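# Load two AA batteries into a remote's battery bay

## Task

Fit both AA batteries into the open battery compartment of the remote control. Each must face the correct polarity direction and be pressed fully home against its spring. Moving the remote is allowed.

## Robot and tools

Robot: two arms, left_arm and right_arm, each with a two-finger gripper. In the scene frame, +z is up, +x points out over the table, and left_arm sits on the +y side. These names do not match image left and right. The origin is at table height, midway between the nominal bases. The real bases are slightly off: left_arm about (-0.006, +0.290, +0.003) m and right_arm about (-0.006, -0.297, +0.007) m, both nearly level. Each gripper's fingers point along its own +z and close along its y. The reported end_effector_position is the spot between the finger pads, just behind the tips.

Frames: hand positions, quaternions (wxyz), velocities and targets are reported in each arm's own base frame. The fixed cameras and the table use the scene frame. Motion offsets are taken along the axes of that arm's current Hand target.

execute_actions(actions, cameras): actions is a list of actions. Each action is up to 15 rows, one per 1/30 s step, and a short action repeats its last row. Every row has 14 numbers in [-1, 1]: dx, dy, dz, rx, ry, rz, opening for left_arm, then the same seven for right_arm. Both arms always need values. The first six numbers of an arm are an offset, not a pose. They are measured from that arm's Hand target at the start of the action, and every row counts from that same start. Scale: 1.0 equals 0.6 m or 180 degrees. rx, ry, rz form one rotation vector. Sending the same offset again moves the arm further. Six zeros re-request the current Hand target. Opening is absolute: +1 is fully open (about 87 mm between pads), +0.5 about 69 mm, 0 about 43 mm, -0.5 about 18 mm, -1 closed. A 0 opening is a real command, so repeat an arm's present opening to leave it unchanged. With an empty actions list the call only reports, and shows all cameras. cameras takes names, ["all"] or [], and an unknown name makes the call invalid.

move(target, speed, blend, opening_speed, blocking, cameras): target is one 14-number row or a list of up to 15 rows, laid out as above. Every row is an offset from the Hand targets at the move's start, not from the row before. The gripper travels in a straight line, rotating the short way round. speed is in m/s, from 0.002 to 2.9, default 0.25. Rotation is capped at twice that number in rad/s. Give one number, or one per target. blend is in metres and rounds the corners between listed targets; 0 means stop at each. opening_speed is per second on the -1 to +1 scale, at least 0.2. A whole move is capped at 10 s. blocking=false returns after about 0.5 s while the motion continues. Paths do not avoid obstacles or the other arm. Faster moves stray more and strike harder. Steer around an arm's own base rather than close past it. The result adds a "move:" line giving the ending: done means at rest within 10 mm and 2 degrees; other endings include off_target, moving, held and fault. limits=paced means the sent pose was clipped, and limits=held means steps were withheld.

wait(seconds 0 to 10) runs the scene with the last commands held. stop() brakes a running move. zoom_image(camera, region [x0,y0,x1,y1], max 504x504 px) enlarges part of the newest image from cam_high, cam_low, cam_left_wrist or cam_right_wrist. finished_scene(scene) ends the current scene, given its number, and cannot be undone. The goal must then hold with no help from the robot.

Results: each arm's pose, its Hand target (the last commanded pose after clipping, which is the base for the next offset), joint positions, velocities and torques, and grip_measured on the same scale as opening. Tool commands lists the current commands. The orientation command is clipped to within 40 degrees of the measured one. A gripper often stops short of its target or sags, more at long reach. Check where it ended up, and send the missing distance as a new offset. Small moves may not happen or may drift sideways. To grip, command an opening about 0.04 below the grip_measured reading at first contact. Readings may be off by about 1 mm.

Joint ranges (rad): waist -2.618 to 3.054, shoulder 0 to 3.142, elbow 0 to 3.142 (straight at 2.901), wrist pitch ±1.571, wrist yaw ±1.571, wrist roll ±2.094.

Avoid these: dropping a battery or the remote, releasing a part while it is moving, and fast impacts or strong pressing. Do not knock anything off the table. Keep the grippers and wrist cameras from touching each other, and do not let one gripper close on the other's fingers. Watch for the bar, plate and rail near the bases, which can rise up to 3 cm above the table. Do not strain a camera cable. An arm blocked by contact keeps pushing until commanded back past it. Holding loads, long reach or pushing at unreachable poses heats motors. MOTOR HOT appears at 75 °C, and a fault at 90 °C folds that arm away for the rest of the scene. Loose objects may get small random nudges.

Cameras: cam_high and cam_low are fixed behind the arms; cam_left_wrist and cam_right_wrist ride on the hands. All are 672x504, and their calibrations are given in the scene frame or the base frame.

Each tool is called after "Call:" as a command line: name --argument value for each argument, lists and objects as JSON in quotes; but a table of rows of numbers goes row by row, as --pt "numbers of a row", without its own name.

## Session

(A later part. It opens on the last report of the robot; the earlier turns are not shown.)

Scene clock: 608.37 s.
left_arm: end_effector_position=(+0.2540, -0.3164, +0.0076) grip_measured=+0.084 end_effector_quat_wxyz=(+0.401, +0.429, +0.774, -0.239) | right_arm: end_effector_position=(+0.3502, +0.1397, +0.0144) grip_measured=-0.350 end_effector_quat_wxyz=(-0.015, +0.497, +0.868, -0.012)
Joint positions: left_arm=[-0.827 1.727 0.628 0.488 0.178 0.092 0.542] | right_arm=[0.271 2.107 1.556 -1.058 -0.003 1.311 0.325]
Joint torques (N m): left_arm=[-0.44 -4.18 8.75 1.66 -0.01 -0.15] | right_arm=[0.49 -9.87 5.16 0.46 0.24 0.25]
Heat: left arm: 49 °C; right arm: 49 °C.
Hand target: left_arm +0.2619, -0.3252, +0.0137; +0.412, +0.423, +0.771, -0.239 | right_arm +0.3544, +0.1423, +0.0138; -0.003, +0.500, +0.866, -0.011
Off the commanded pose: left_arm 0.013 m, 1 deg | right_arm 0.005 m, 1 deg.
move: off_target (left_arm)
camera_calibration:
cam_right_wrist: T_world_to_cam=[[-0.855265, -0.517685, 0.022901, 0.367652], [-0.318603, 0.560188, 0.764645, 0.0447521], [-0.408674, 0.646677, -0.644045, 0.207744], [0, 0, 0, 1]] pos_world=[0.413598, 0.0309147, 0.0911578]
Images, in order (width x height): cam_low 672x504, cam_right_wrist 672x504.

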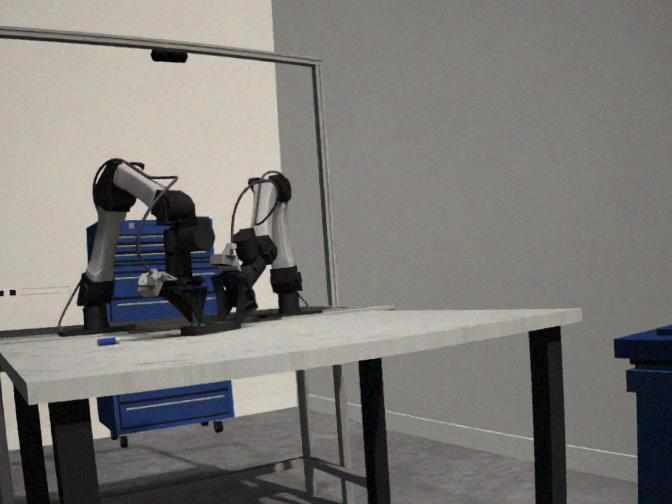

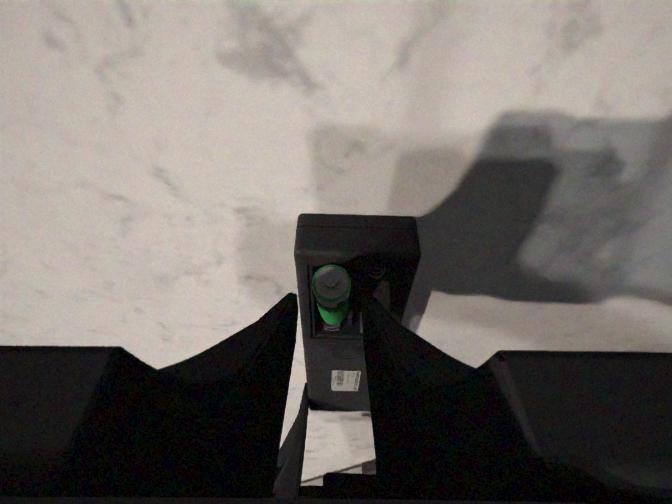

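Call:
move --target '[0,0,0,0,0,0,0.03,0,0,0,0,0,0,-0.68]' --speed 0.06 --opening_speed 0.4 --cameras '["cam_low","cam_right_wrist"]'

Call:
zoom_image --camera "cam_right_wrist" --region '[230, 200, 450, 420]'

Call:
zoom_image --camera "cam_low" --region '[140, 280, 260, 360]'

Scene clock: 617.17 s.
left_arm: end_effector_position=(+0.2540, -0.3164, +0.0076) grip_measured=+0.084 end_effector_quat_wxyz=(+0.401, +0.429, +0.774, -0.239) | right_arm: end_effector_position=(+0.3503, +0.1397, +0.0144) grip_measured=-0.679 end_effector_quat_wxyz=(-0.014, +0.497, +0.868, -0.012)
Joint positions: left_arm=[-0.827 1.727 0.628 0.488 0.178 0.092 0.542] | right_arm=[0.271 2.107 1.556 -1.057 -0.003 1.311 0.16]
Joint torques (N m): left_arm=[-0.4 -4.19 8.79 1.67 -0.02 -0.15] | right_arm=[0.49 -10.33 5.23 0.52 0.23 0.2]
Heat: left arm: 49 °C; right arm: 48 °C.
Hand target: left_arm +0.2619, -0.3252, +0.0137; +0.412, +0.423, +0.771, -0.239 | right_arm +0.3543, +0.1423, +0.0138; -0.003, +0.500, +0.866, -0.011
Off the commanded pose: left_arm 0.013 m, 1 deg | right_arm 0.005 m, 1 deg.
move: off_target (left_arm)
camera_calibration:
cam_right_wrist: T_world_to_cam=[[-0.855237, -0.517746, 0.0225536, 0.367674], [-0.318925, 0.56012, 0.764561, 0.044895], [-0.408481, 0.646688, -0.644157, 0.207674], [0, 0, 0, 1]] pos_world=[0.413597, 0.0309146, 0.0911577]
Images, in order (width x height): cam_low 672x504, cam_right_wrist 672x504.

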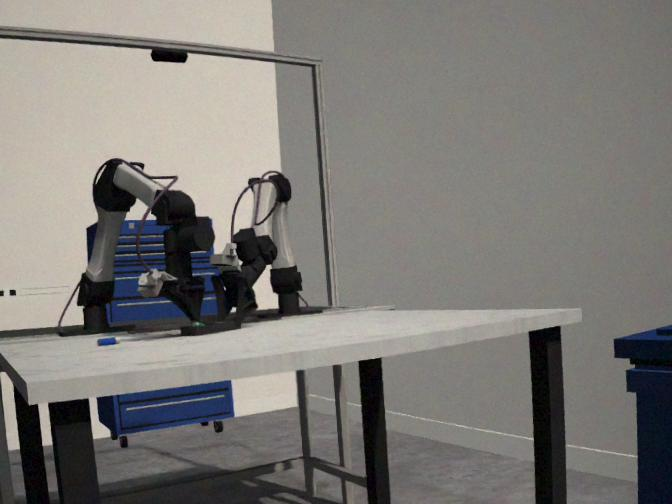

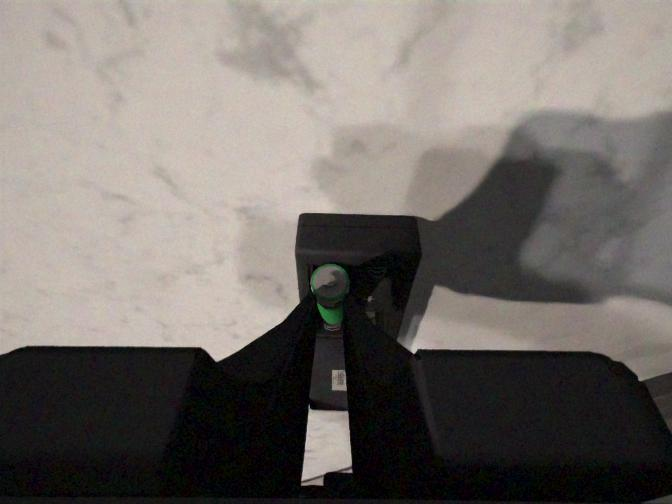

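Scaled by 2.291 from the camera's 672x504 image, which has a finer 960x720 frame.

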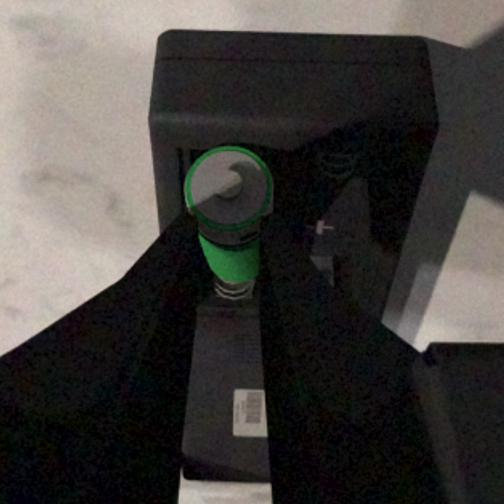

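Scaled by 4.200 from the camera's 672x504 image, which has a finer 960x720 frame.

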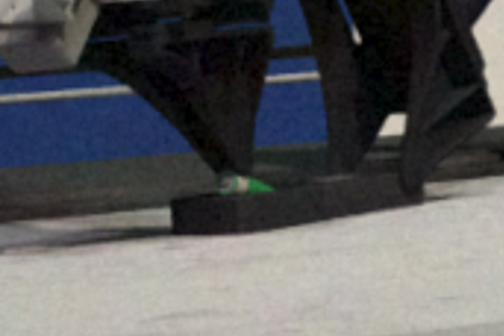

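Call:
move --pt "0 0 0 0 0 0 0.03 0 0 0 0 0 0 -0.5" --pt "0 0 0 0 0 0 0.03 0 0 0.005 0 0 0 -0.5" --pt "0 0 0 0 0 0 0.03 0 0 0.005 0 0 0 -0.7" --speed 0.06 --opening_speed 0.5 --cameras '["cam_low","cam_right_wrist"]'

Call:
zoom_image --camera "cam_right_wrist" --region '[230, 200, 450, 420]'

Call:
zoom_image --camera "cam_low" --region '[140, 280, 260, 360]'

Scene clock: 623.23 s.
left_arm: end_effector_position=(+0.2540, -0.3164, +0.0076) grip_measured=+0.084 end_effector_quat_wxyz=(+0.401, +0.429, +0.774, -0.239) | right_arm: end_effector_position=(+0.3498, +0.1404, +0.0132) grip_measured=-0.697 end_effector_quat_wxyz=(-0.016, +0.497, +0.868, -0.010)
Joint positions: left_arm=[-0.827 1.727 0.628 0.488 0.178 0.092 0.542] | right_arm=[0.271 2.106 1.549 -1.049 -0.008 1.311 0.151]
Joint torques (N m): left_arm=[-0.42 -4.18 8.75 1.68 -0.02 -0.15] | right_arm=[0.54 -9.46 5.11 0.51 0.31 0.17]
Heat: left arm: 49 °C; right arm: 48 °C.
Hand target: left_arm +0.2619, -0.3252, +0.0137; +0.412, +0.423, +0.771, -0.239 | right_arm +0.3543, +0.1422, +0.0107; -0.003, +0.500, +0.866, -0.011
Off the commanded pose: left_arm 0.013 m, 1 deg | right_arm 0.005 m, 2 deg.
move: off_target (left_arm)
camera_calibration:
cam_right_wrist: T_world_to_cam=[[-0.855333, -0.517702, 0.0197638, 0.36778], [-0.318928, 0.556219, 0.767402, 0.0457649], [-0.408278, 0.65008, -0.640862, 0.205564], [0, 0, 0, 1]] pos_world=[0.413097, 0.0313118, 0.0893495]
Images, in order (width x height): cam_low 672x504, cam_right_wrist 672x504.

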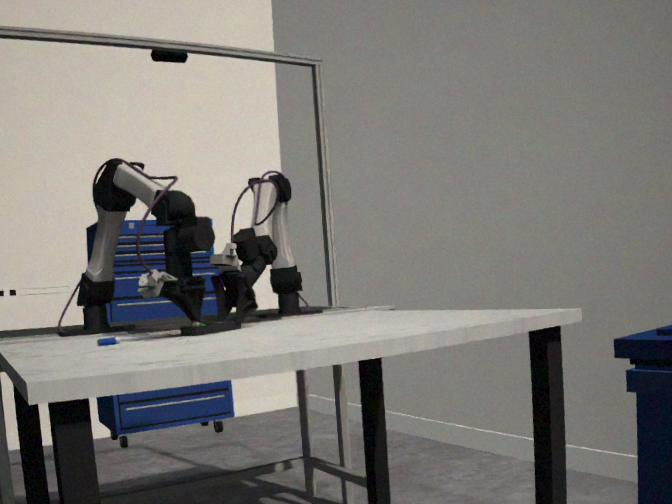

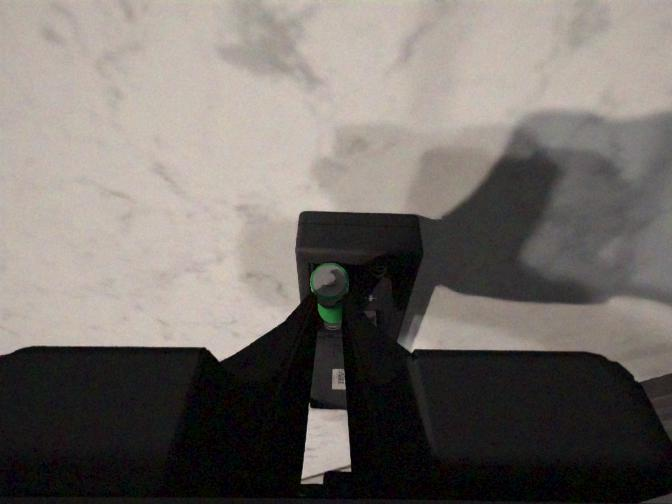

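Scaled by 2.291 from the camera's 672x504 image, which has a finer 960x720 frame.

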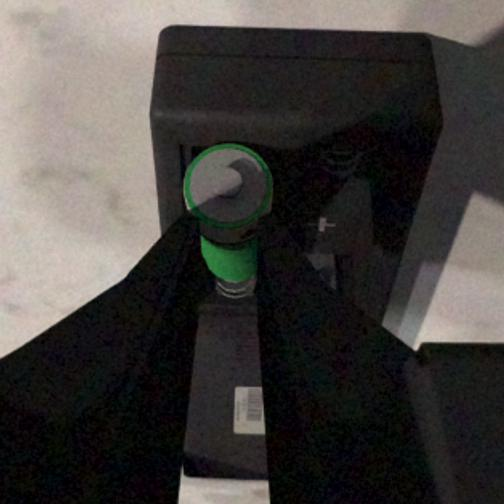

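Scaled by 4.200 from the camera's 672x504 image, which has a finer 960x720 frame.

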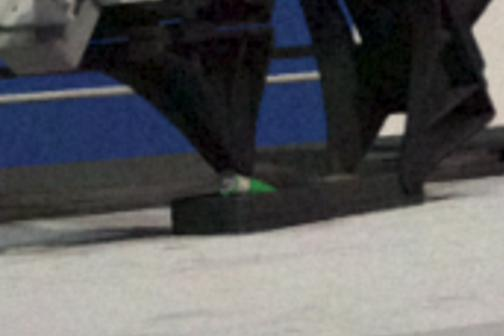

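Call:
move --pt "0 0 0 0 0 0 0.03 0 0 0 0 0 0 -0.5" --pt "0 0 0 0 0 0 0.03 -0.001 0 0.01 0 0 0 -0.5" --pt "0 0 0 0 0 0 0.03 -0.001 0 0.01 0 0 0 -0.69" --speed 0.06 --opening_speed 0.5 --cameras '["cam_low","cam_right_wrist"]'

Call:
zoom_image --camera "cam_right_wrist" --region '[230, 200, 450, 420]'

Call:
zoom_image --camera "cam_low" --region '[140, 280, 260, 360]'

Scene clock: 630.83 s.
left_arm: end_effector_position=(+0.2540, -0.3164, +0.0076) grip_measured=+0.084 end_effector_quat_wxyz=(+0.401, +0.429, +0.774, -0.239) | right_arm: end_effector_position=(+0.3508, +0.1398, +0.0074) grip_measured=-0.612 end_effector_quat_wxyz=(-0.013, +0.497, +0.868, -0.010)
Joint positions: left_arm=[-0.827 1.727 0.628 0.488 0.178 0.092 0.542] | right_arm=[0.271 2.112 1.535 -1.026 -0.003 1.312 0.194]
Joint torques (N m): left_arm=[-0.44 -4.18 8.77 1.67 -0.01 -0.14] | right_arm=[0.42 -9.66 5.24 0.43 0.28 0.17]
Heat: left arm: 49 °C; right arm: 48 °C.
Hand target: left_arm +0.2619, -0.3252, +0.0137; +0.412, +0.423, +0.771, -0.239 | right_arm +0.3546, +0.1416, +0.0048; -0.003, +0.500, +0.866, -0.011
Off the commanded pose: left_arm 0.013 m, 1 deg | right_arm 0.005 m, 1 deg.
move: off_target (left_arm)
camera_calibration:
cam_right_wrist: T_world_to_cam=[[-0.855568, -0.517396, 0.0174237, 0.368468], [-0.322587, 0.55915, 0.763734, 0.0517414], [-0.404895, 0.647806, -0.645296, 0.201911], [0, 0, 0, 1]] pos_world=[0.413694, 0.0309138, 0.0843559]
Images, in order (width x height): cam_low 672x504, cam_right_wrist 672x504.

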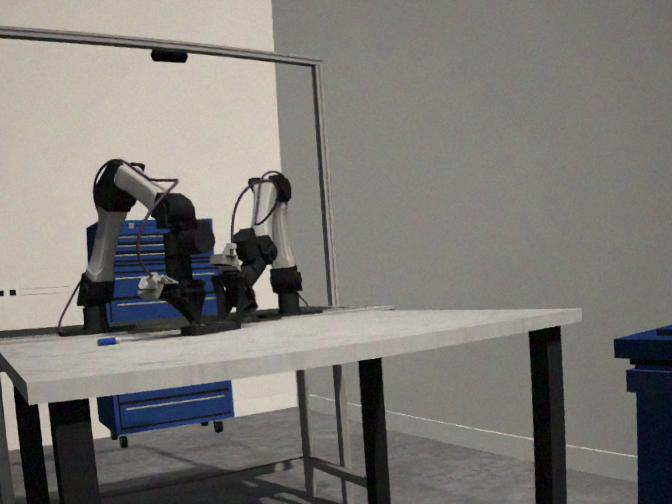

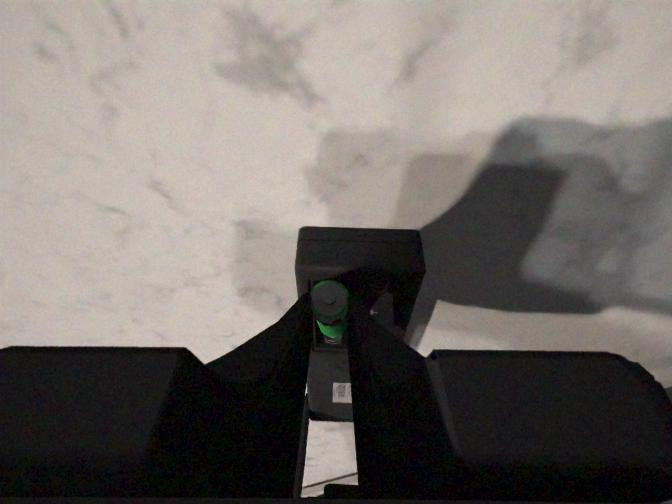

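Scaled by 2.291 from the camera's 672x504 image, which has a finer 960x720 frame.

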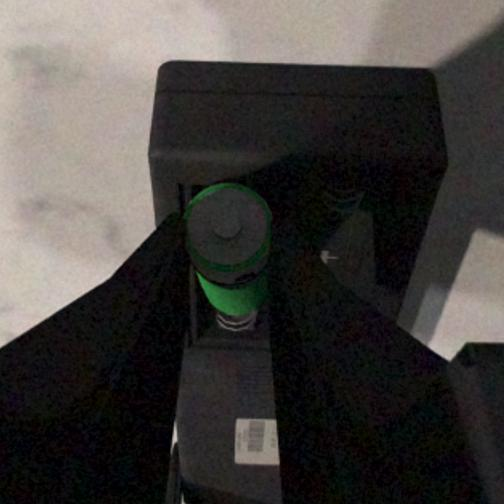

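Scaled by 4.200 from the camera's 672x504 image, which has a finer 960x720 frame.

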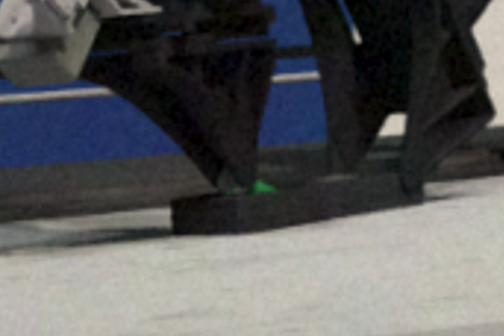

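Call:
move --target '[0,0,0,0,0,0,0.03,0.02,0,0.002,0,0,0,-0.69]' --speed 0.05 --cameras '["cam_low","cam_right_wrist","cam_left_wrist"]'

Call:
zoom_image --camera "cam_right_wrist" --region '[230, 200, 450, 420]'

Call:
zoom_image --camera "cam_low" --region '[140, 280, 260, 360]'

Call:
zoom_image --camera "cam_left_wrist" --region '[220, 0, 440, 220]'

Scene clock: 635.60 s.
left_arm: end_effector_position=(+0.2540, -0.3164, +0.0076) grip_measured=+0.084 end_effector_quat_wxyz=(+0.401, +0.429, +0.774, -0.239) | right_arm: end_effector_position=(+0.3490, +0.1424, +0.0058) grip_measured=-0.612 end_effector_quat_wxyz=(-0.009, +0.499, +0.866, -0.016)
Joint positions: left_arm=[-0.827 1.727 0.628 0.488 0.178 0.092 0.542] | right_arm=[0.285 2.112 1.531 -1.025 0.01 1.331 0.194]
Joint torques (N m): left_arm=[-0.4 -4.18 8.75 1.66 -0.01 -0.15] | right_arm=[1.55 -10.21 3.84 0.6 0.16 0.33]
Heat: left arm: 49 °C; right arm: 48 °C.
Hand target: left_arm +0.2619, -0.3252, +0.0137; +0.412, +0.423, +0.771, -0.239 | right_arm +0.3485, +0.1519, +0.0035; -0.003, +0.500, +0.866, -0.011
Off the commanded pose: left_arm 0.013 m, 1 deg | right_arm 0.010 m, 1 deg.
move: off_target (left_arm)
camera_calibration:
cam_left_wrist: T_world_to_cam=[[-0.847587, -0.529768, 0.0307033, 0.0457842], [-0.530422, 0.844068, -0.0787502, 0.420209], [0.0158036, -0.0830333, -0.996421, 0.118431], [0, 0, 0, 1]] pos_world=[0.259822, -0.320596, 0.149693]
cam_right_wrist: T_world_to_cam=[[-0.858039, -0.513025, 0.0239568, 0.368537], [-0.320658, 0.571575, 0.755302, 0.0484764], [-0.401182, 0.640397, -0.654939, 0.19822], [0, 0, 0, 1]] pos_world=[0.411286, 0.0344215, 0.0843787]
Images, in order (width x height): cam_low 672x504, cam_left_wrist 672x504, cam_right_wrist 672x504.

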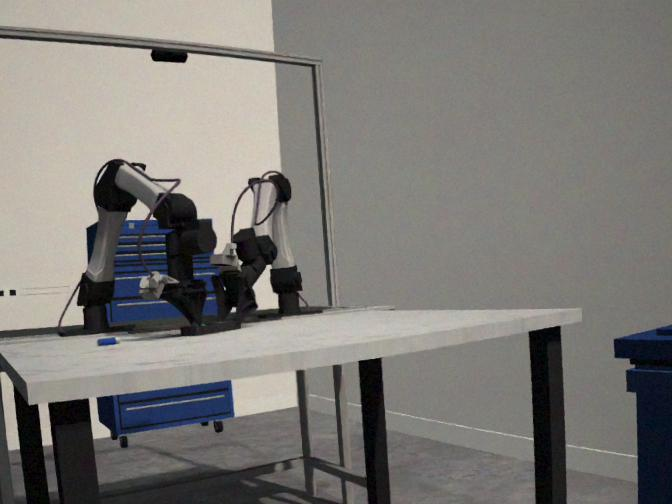

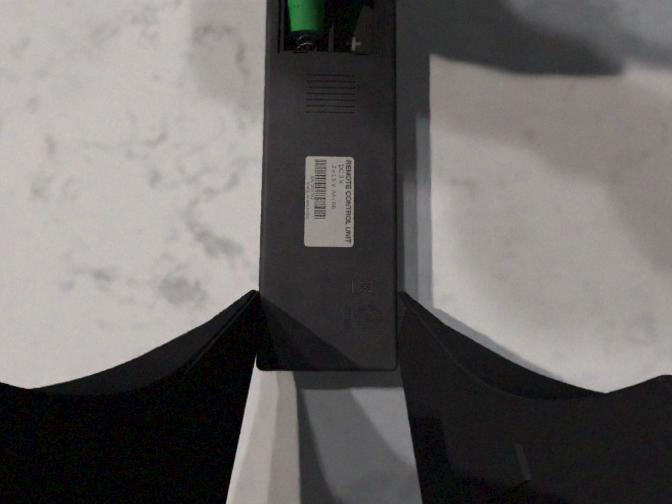

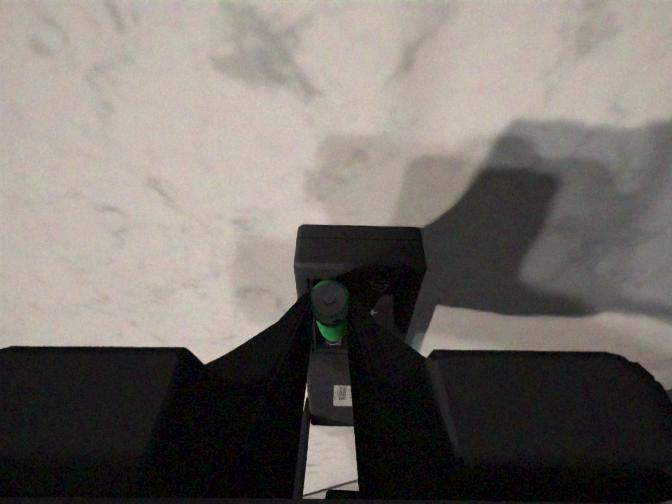

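Scaled by 2.291 from the camera's 672x504 image, which has a finer 960x720 frame.

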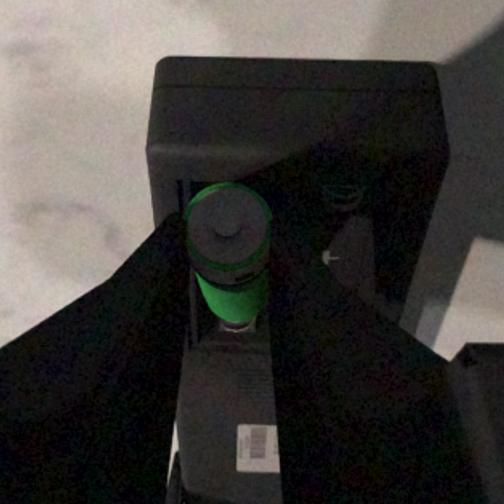

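Scaled by 4.200 from the camera's 672x504 image, which has a finer 960x720 frame.

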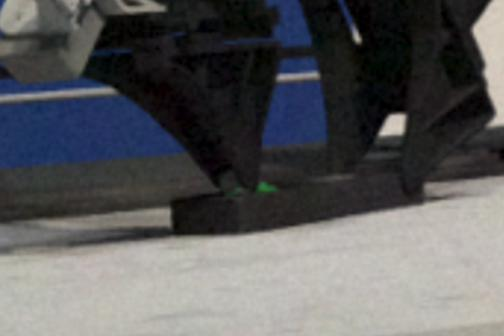

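Scaled by 2.291 from the camera's 672x504 image, which has a finer 960x720 frame.

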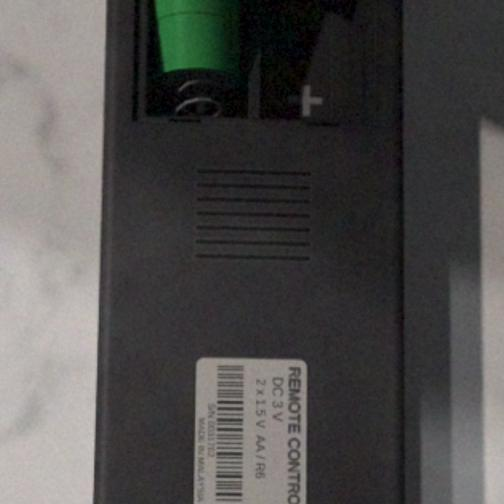

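Call:
move --target '[0,0,0,0,0,0,0.03,0.0133,0,0.006,0,0,0,-0.69]' --speed 0.05 --cameras '["cam_low","cam_right_wrist","cam_left_wrist"]'

Call:
zoom_image --camera "cam_right_wrist" --region '[230, 200, 450, 420]'

Call:
zoom_image --camera "cam_low" --region '[140, 280, 260, 360]'

Call:
zoom_image --camera "cam_left_wrist" --region '[220, 0, 440, 220]'

Scene clock: 641.53 s.
left_arm: end_effector_position=(+0.2540, -0.3164, +0.0076) grip_measured=+0.084 end_effector_quat_wxyz=(+0.401, +0.429, +0.774, -0.239) | right_arm: end_effector_position=(+0.3479, +0.1436, +0.0049) grip_measured=-0.612 end_effector_quat_wxyz=(-0.001, +0.502, +0.865, -0.021)
Joint positions: left_arm=[-0.827 1.727 0.628 0.488 0.178 0.092 0.542] | right_arm=[0.296 2.105 1.518 -1.015 0.027 1.349 0.194]
Joint torques (N m): left_arm=[-0.4 -4.21 8.75 1.66 -0.02 -0.15] | right_arm=[2.35 -9.89 3.38 0.63 0.03 0.35]
Heat: left arm: 49 °C; right arm: 48 °C.
Hand target: left_arm +0.2619, -0.3252, +0.0137; +0.412, +0.423, +0.771, -0.239 | right_arm +0.3444, +0.1587, -0.0002; -0.003, +0.500, +0.866, -0.011
Off the commanded pose: left_arm 0.013 m, 1 deg | right_arm 0.016 m, 1 deg.
move: off_target (left_arm, right_arm)
camera_calibration:
cam_left_wrist: T_world_to_cam=[[-0.847587, -0.529768, 0.0307033, 0.0457842], [-0.530422, 0.844068, -0.0787502, 0.420209], [0.0158036, -0.0830333, -0.996421, 0.118431], [0, 0, 0, 1]] pos_world=[0.259822, -0.320596, 0.149693]
cam_right_wrist: T_world_to_cam=[[-0.86131, -0.507537, 0.0234812, 0.368555], [-0.324566, 0.585181, 0.743115, 0.0476669], [-0.390899, 0.632431, -0.668752, 0.194063], [0, 0, 0, 1]] pos_world=[0.408771, 0.0364303, 0.085704]
Images, in order (width x height): cam_low 672x504, cam_left_wrist 672x504, cam_right_wrist 672x504.

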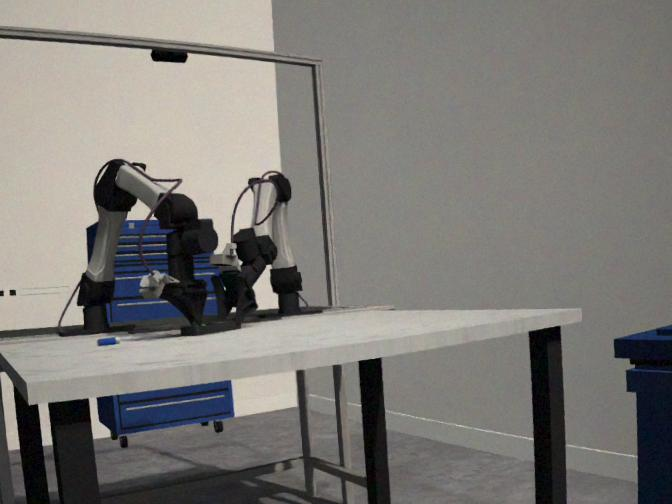

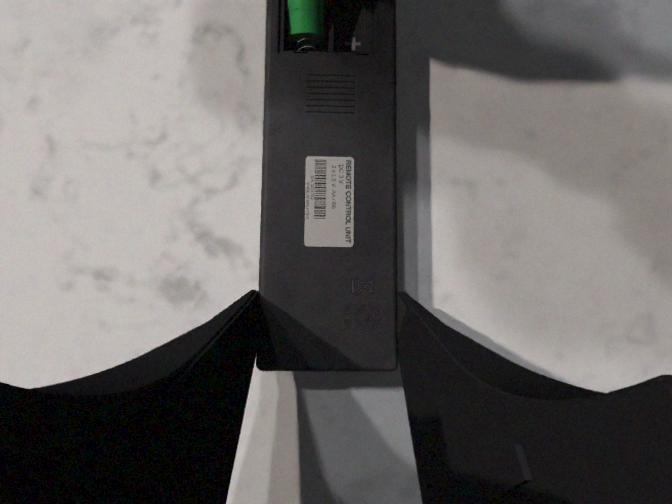

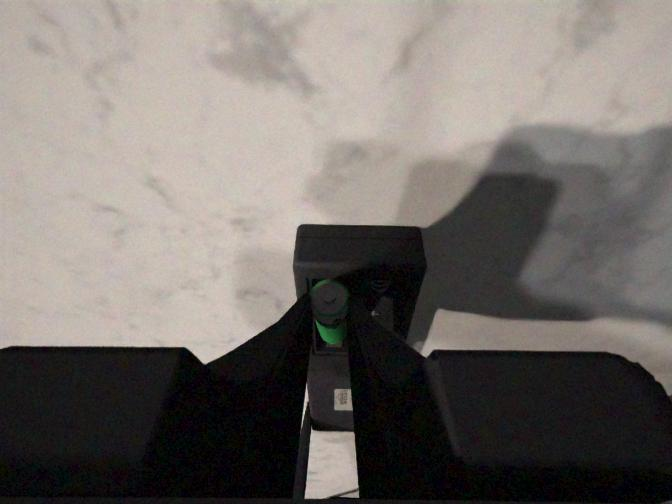

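Scaled by 2.291 from the camera's 672x504 image, which has a finer 960x720 frame.

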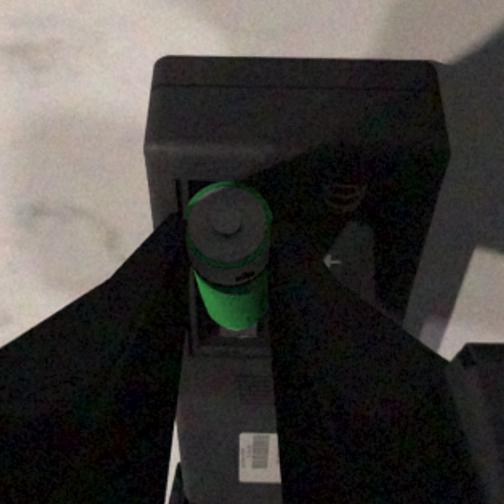

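Scaled by 4.200 from the camera's 672x504 image, which has a finer 960x720 frame.

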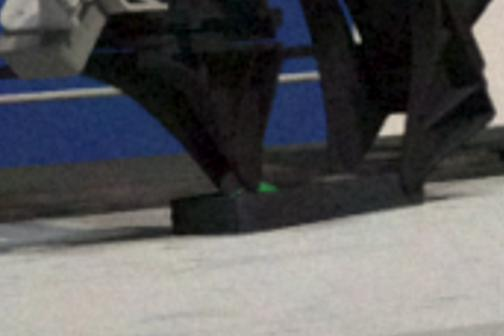

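Scaled by 2.291 from the camera's 672x504 image, which has a finer 960x720 frame.

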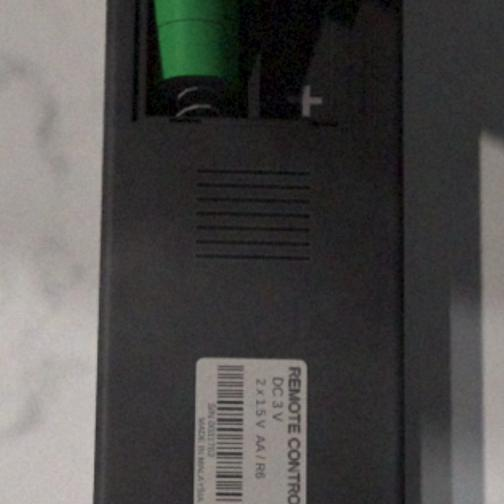

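Call:
move --target '[0,0,0,0,0,0,0.03,0.0,0,0.0,0,0,0,-0.45]' --speed 0.05 --opening_speed 0.5 --cameras '["cam_low","cam_right_wrist","cam_left_wrist"]'

Call:
zoom_image --camera "cam_right_wrist" --region '[230, 200, 450, 420]'

Call:
zoom_image --camera "cam_low" --region '[140, 280, 260, 360]'

Call:
zoom_image --camera "cam_left_wrist" --region '[220, 0, 440, 220]'

Scene clock: 648.40 s.
left_arm: end_effector_position=(+0.2540, -0.3164, +0.0076) grip_measured=+0.084 end_effector_quat_wxyz=(+0.401, +0.429, +0.774, -0.239) | right_arm: end_effector_position=(+0.3464, +0.1484, +0.0036) grip_measured=-0.450 end_effector_quat_wxyz=(+0.001, +0.499, +0.866, -0.020)
Joint positions: left_arm=[-0.827 1.727 0.628 0.488 0.178 0.092 0.542] | right_arm=[0.309 2.104 1.512 -1.007 0.028 1.356 0.275]
Joint torques (N m): left_arm=[-0.4 -4.18 8.73 1.67 -0.02 -0.15] | right_arm=[1.28 -9.84 3.97 0.6 -0.05 0.24]
Heat: left arm: 49 °C; right arm: 49 °C.
Hand target: left_arm +0.2619, -0.3252, +0.0137; +0.412, +0.423, +0.771, -0.239 | right_arm +0.3445, +0.1589, -0.0001; -0.003, +0.500, +0.866, -0.011
Off the commanded pose: left_arm 0.013 m, 1 deg | right_arm 0.011 m, 1 deg.
move: off_target (left_arm, right_arm)
camera_calibration:
cam_left_wrist: T_world_to_cam=[[-0.847587, -0.529768, 0.0307033, 0.0457842], [-0.530422, 0.844068, -0.0787502, 0.420209], [0.0158036, -0.0830333, -0.996421, 0.118431], [0, 0, 0, 1]] pos_world=[0.259822, -0.320596, 0.149693]
cam_right_wrist: T_world_to_cam=[[-0.858046, -0.51315, 0.0208318, 0.369356], [-0.330511, 0.58279, 0.742373, 0.0477315], [-0.39309, 0.630105, -0.669663, 0.190742], [0, 0, 0, 1]] pos_world=[0.407679, 0.0415305, 0.0846037]
Images, in order (width x height): cam_low 672x504, cam_left_wrist 672x504, cam_right_wrist 672x504.

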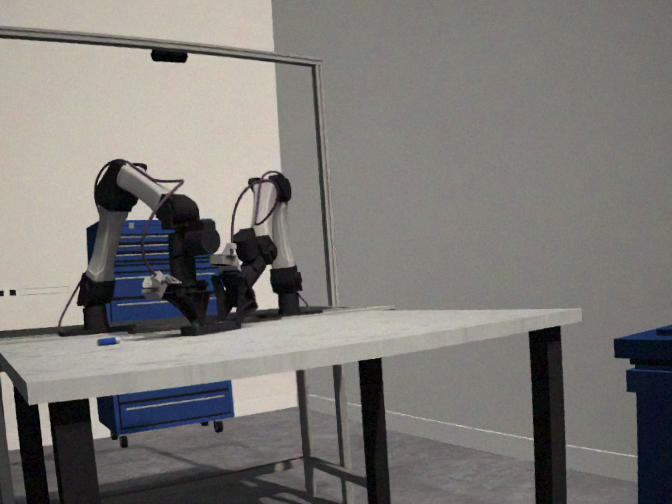

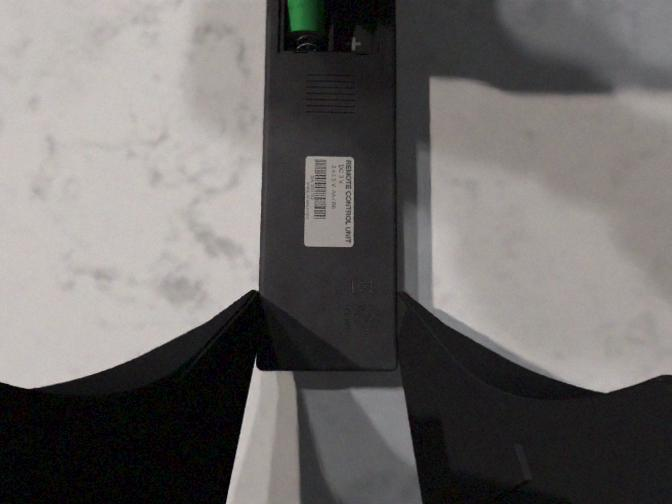

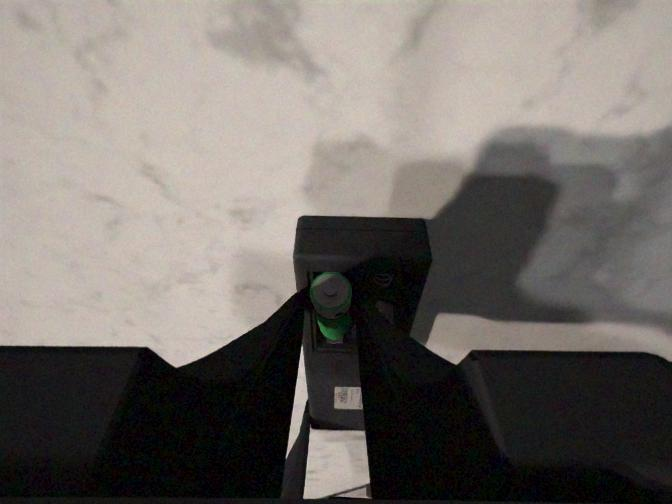

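Scaled by 2.291 from the camera's 672x504 image, which has a finer 960x720 frame.

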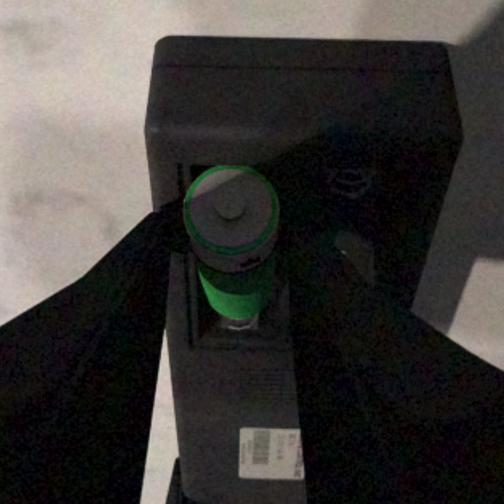

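Scaled by 4.200 from the camera's 672x504 image, which has a finer 960x720 frame.

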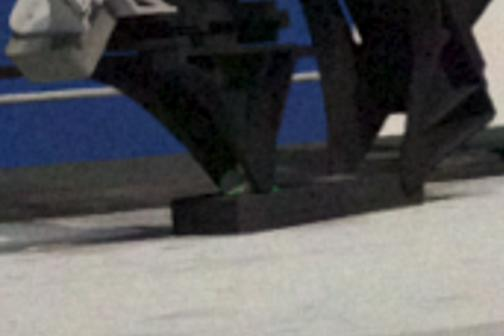

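Scaled by 2.291 from the camera's 672x504 image, which has a finer 960x720 frame.

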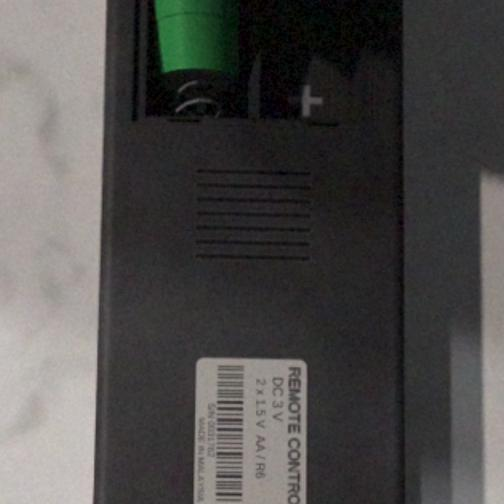

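Call:
move --pt "0 0 0 0 0 0 0.03 -0.012 0 -0.045 0 0 0 -0.45" --pt "0 0 0 0 0 0 0.03 -0.035 0 -0.05 0 0.0836 0 -1" --speed 0.06 --cameras '["cam_low","cam_right_wrist","cam_left_wrist"]'

Call:
zoom_image --camera "cam_right_wrist" --region '[230, 200, 450, 420]'

Call:
zoom_image --camera "cam_low" --region '[140, 280, 260, 360]'

Call:
zoom_image --camera "cam_left_wrist" --region '[220, 0, 440, 220]'

Scene clock: 665.77 s.
left_arm: end_effector_position=(+0.2540, -0.3164, +0.0076) grip_measured=+0.084 end_effector_quat_wxyz=(+0.401, +0.429, +0.774, -0.239) | right_arm: end_effector_position=(+0.3480, +0.1396, +0.0254) grip_measured=-1.000 end_effector_quat_wxyz=(-0.120, +0.502, +0.855, +0.042)
Joint positions: left_arm=[-0.827 1.727 0.628 0.488 0.178 0.092 0.542] | right_arm=[0.176 2.177 1.646 -1.171 -0.219 1.224 0]
Joint torques (N m): left_arm=[-0.42 -4.21 8.79 1.67 -0.01 -0.14] | right_arm=[-0.58 -9.92 7.13 0.18 -0.14 -0.21]
Heat: left arm: 49 °C; right arm: 50 °C.
Hand target: left_arm +0.2619, -0.3252, +0.0137; +0.412, +0.423, +0.771, -0.239 | right_arm +0.3554, +0.1411, +0.0300; -0.116, +0.497, +0.858, +0.055
Off the commanded pose: left_arm 0.013 m, 1 deg | right_arm 0.009 m, 2 deg.
move: off_target (left_arm)
camera_calibration:
cam_left_wrist: T_world_to_cam=[[-0.847587, -0.529768, 0.0307033, 0.0457842], [-0.530422, 0.844068, -0.0787502, 0.420209], [0.0158036, -0.0830333, -0.996421, 0.118431], [0, 0, 0, 1]] pos_world=[0.259822, -0.320596, 0.149693]
cam_right_wrist: T_world_to_cam=[[-0.864528, -0.501494, 0.0330738, 0.366123], [-0.198515, 0.401195, 0.894223, 0.0128378], [-0.461717, 0.766515, -0.446399, 0.210594], [0, 0, 0, 1]] pos_world=[0.416307, 0.0170345, 0.07042]
Images, in order (width x height): cam_low 672x504, cam_left_wrist 672x504, cam_right_wrist 672x504.

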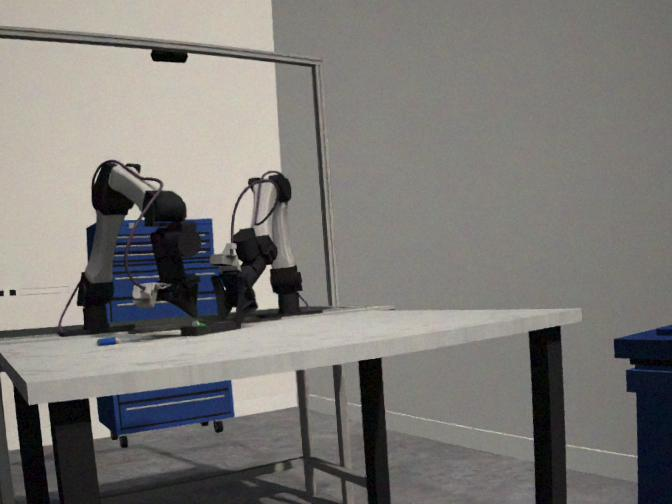

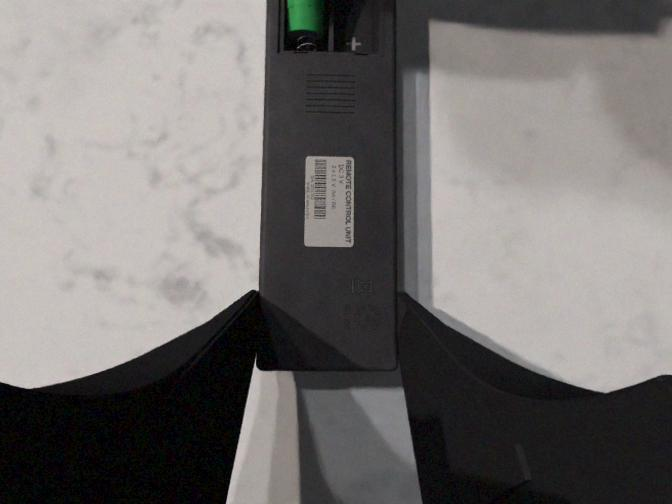

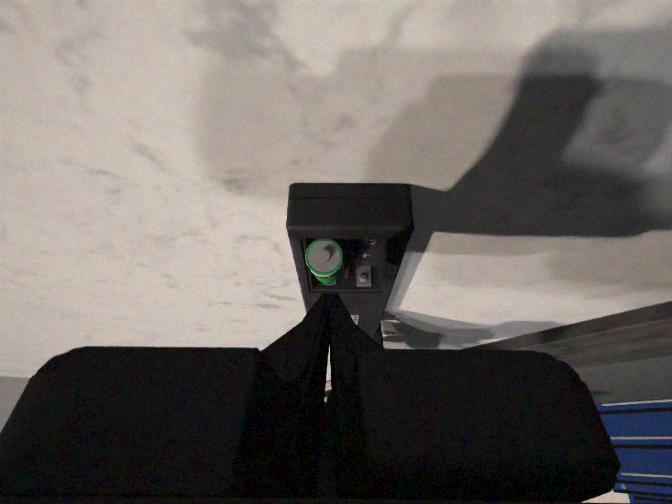

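Scaled by 2.291 from the camera's 672x504 image, which has a finer 960x720 frame.

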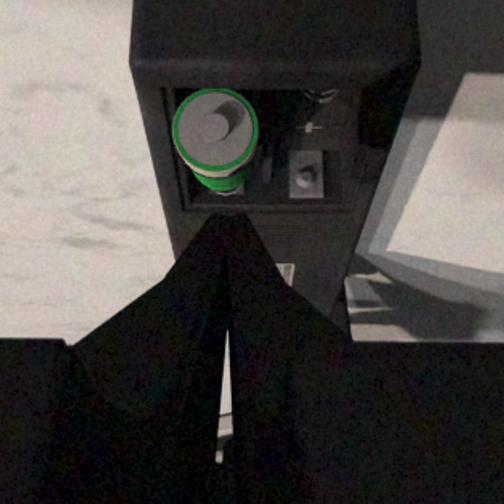

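Scaled by 4.200 from the camera's 672x504 image, which has a finer 960x720 frame.

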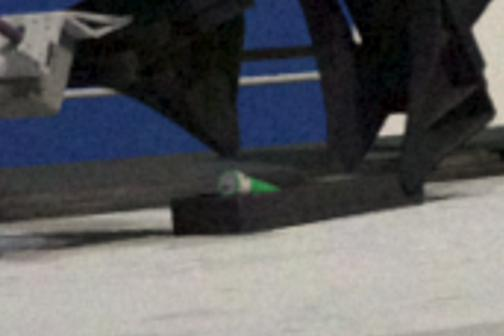

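Scaled by 2.291 from the camera's 672x504 image, which has a finer 960x720 frame.

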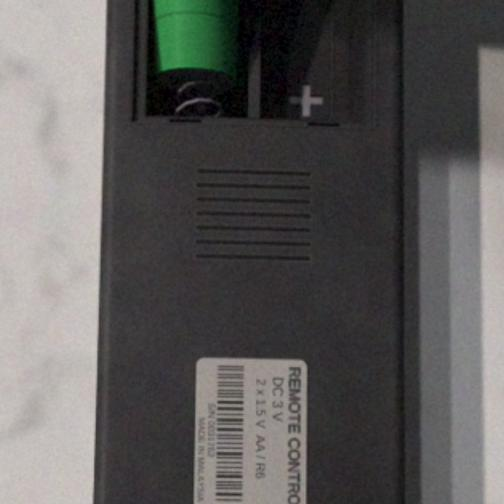

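Call:
move --target '[0,0,0,0,0,0,0.03,-0.0102,0.0038,0.0197,0,0.0,0,-1]' --speed 0.04 --cameras '["cam_low","cam_right_wrist","cam_left_wrist"]'

Call:
zoom_image --camera "cam_right_wrist" --region '[230, 200, 450, 420]'

Call:
zoom_image --camera "cam_low" --region '[140, 280, 260, 360]'

Call:
zoom_image --camera "cam_left_wrist" --region '[220, 0, 440, 220]'

Scene clock: 676.13 s.
left_arm: end_effector_position=(+0.2540, -0.3164, +0.0076) grip_measured=+0.084 end_effector_quat_wxyz=(+0.401, +0.429, +0.774, -0.239) | right_arm: end_effector_position=(+0.3490, +0.1394, +0.0174) grip_measured=-1.000 end_effector_quat_wxyz=(-0.126, +0.502, +0.855, +0.042)
Joint positions: left_arm=[-0.827 1.727 0.628 0.488 0.178 0.092 0.542] | right_arm=[0.173 2.199 1.646 -1.158 -0.226 1.218 0]
Joint torques (N m): left_arm=[-0.39 -4.19 8.72 1.66 -0.02 -0.14] | right_arm=[-0.81 -9.63 6.34 0.33 -0.01 -0.18]
Heat: left arm: 49 °C; right arm: 50 °C.
Hand target: left_arm +0.2619, -0.3252, +0.0137; +0.412, +0.423, +0.771, -0.239 | right_arm +0.3586, +0.1395, +0.0170; -0.116, +0.497, +0.858, +0.055
Off the commanded pose: left_arm 0.013 m, 1 deg | right_arm 0.010 m, 2 deg.
move: off_target (left_arm)
camera_calibration:
cam_left_wrist: T_world_to_cam=[[-0.847587, -0.529768, 0.0307033, 0.0457842], [-0.530422, 0.844068, -0.0787502, 0.420209], [0.0158036, -0.0830333, -0.996421, 0.118431], [0, 0, 0, 1]] pos_world=[0.259822, -0.320596, 0.149693]
cam_right_wrist: T_world_to_cam=[[-0.863763, -0.502392, 0.0389287, 0.366957], [-0.189712, 0.395797, 0.898529, 0.0178809], [-0.466821, 0.768731, -0.437185, 0.208975], [0, 0, 0, 1]] pos_world=[0.417911, 0.0166333, 0.0610092]
Images, in order (width x height): cam_low 672x504, cam_left_wrist 672x504, cam_right_wrist 672x504.

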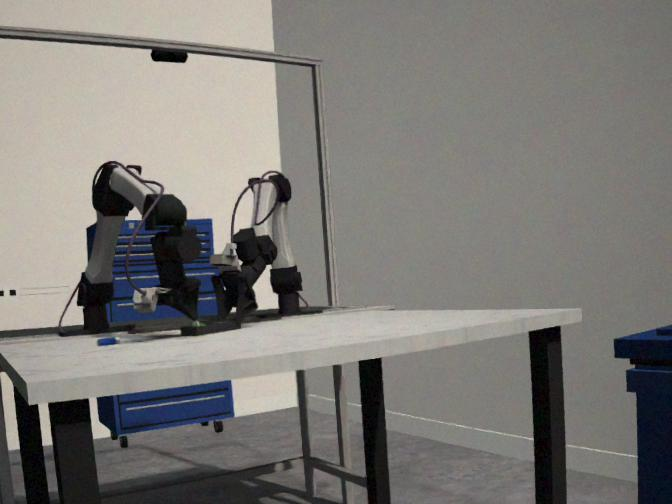

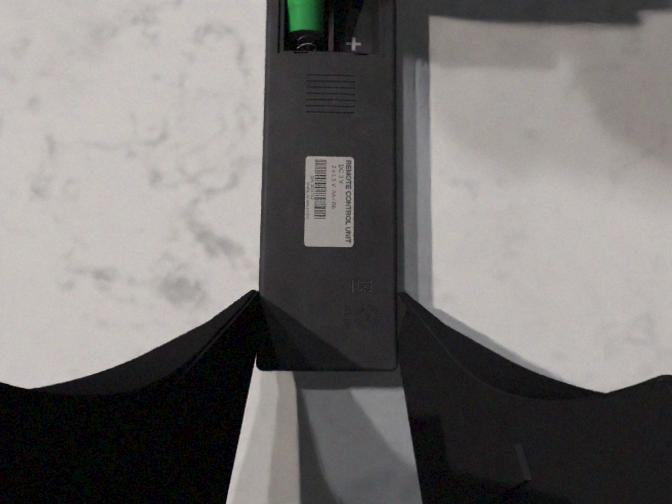

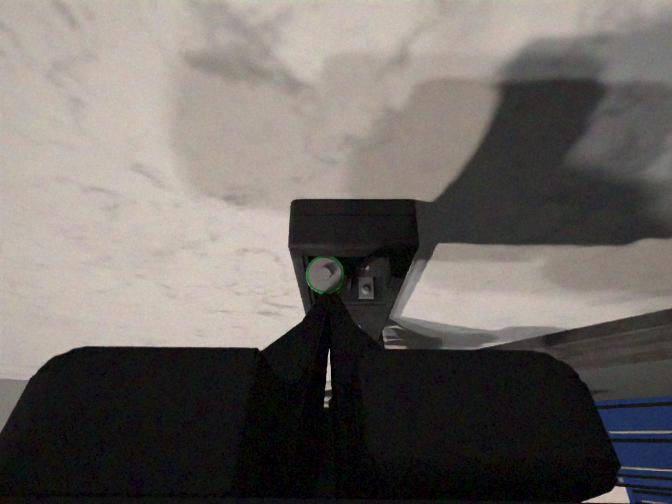

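Scaled by 2.291 from the camera's 672x504 image, which has a finer 960x720 frame.

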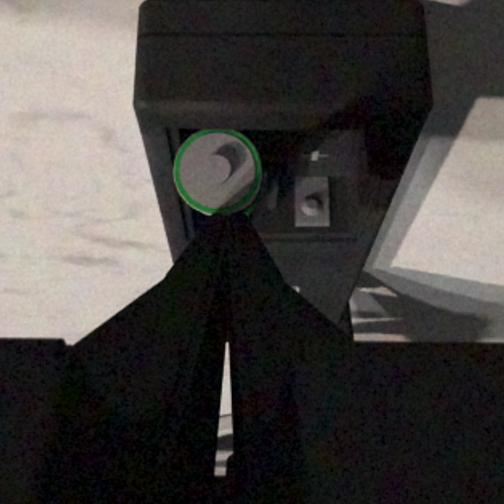

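Scaled by 4.200 from the camera's 672x504 image, which has a finer 960x720 frame.

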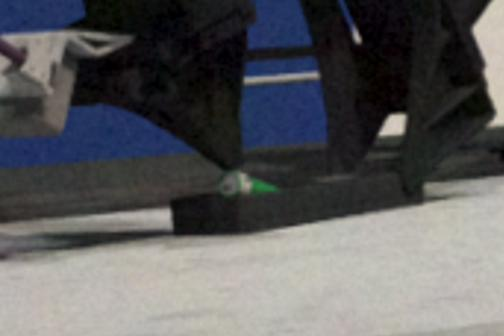

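Scaled by 2.291 from the camera's 672x504 image, which has a finer 960x720 frame.

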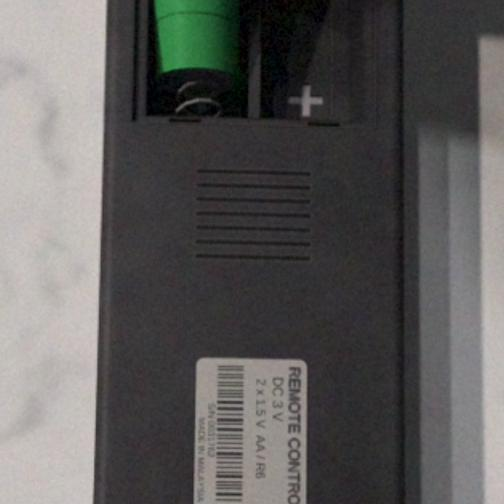

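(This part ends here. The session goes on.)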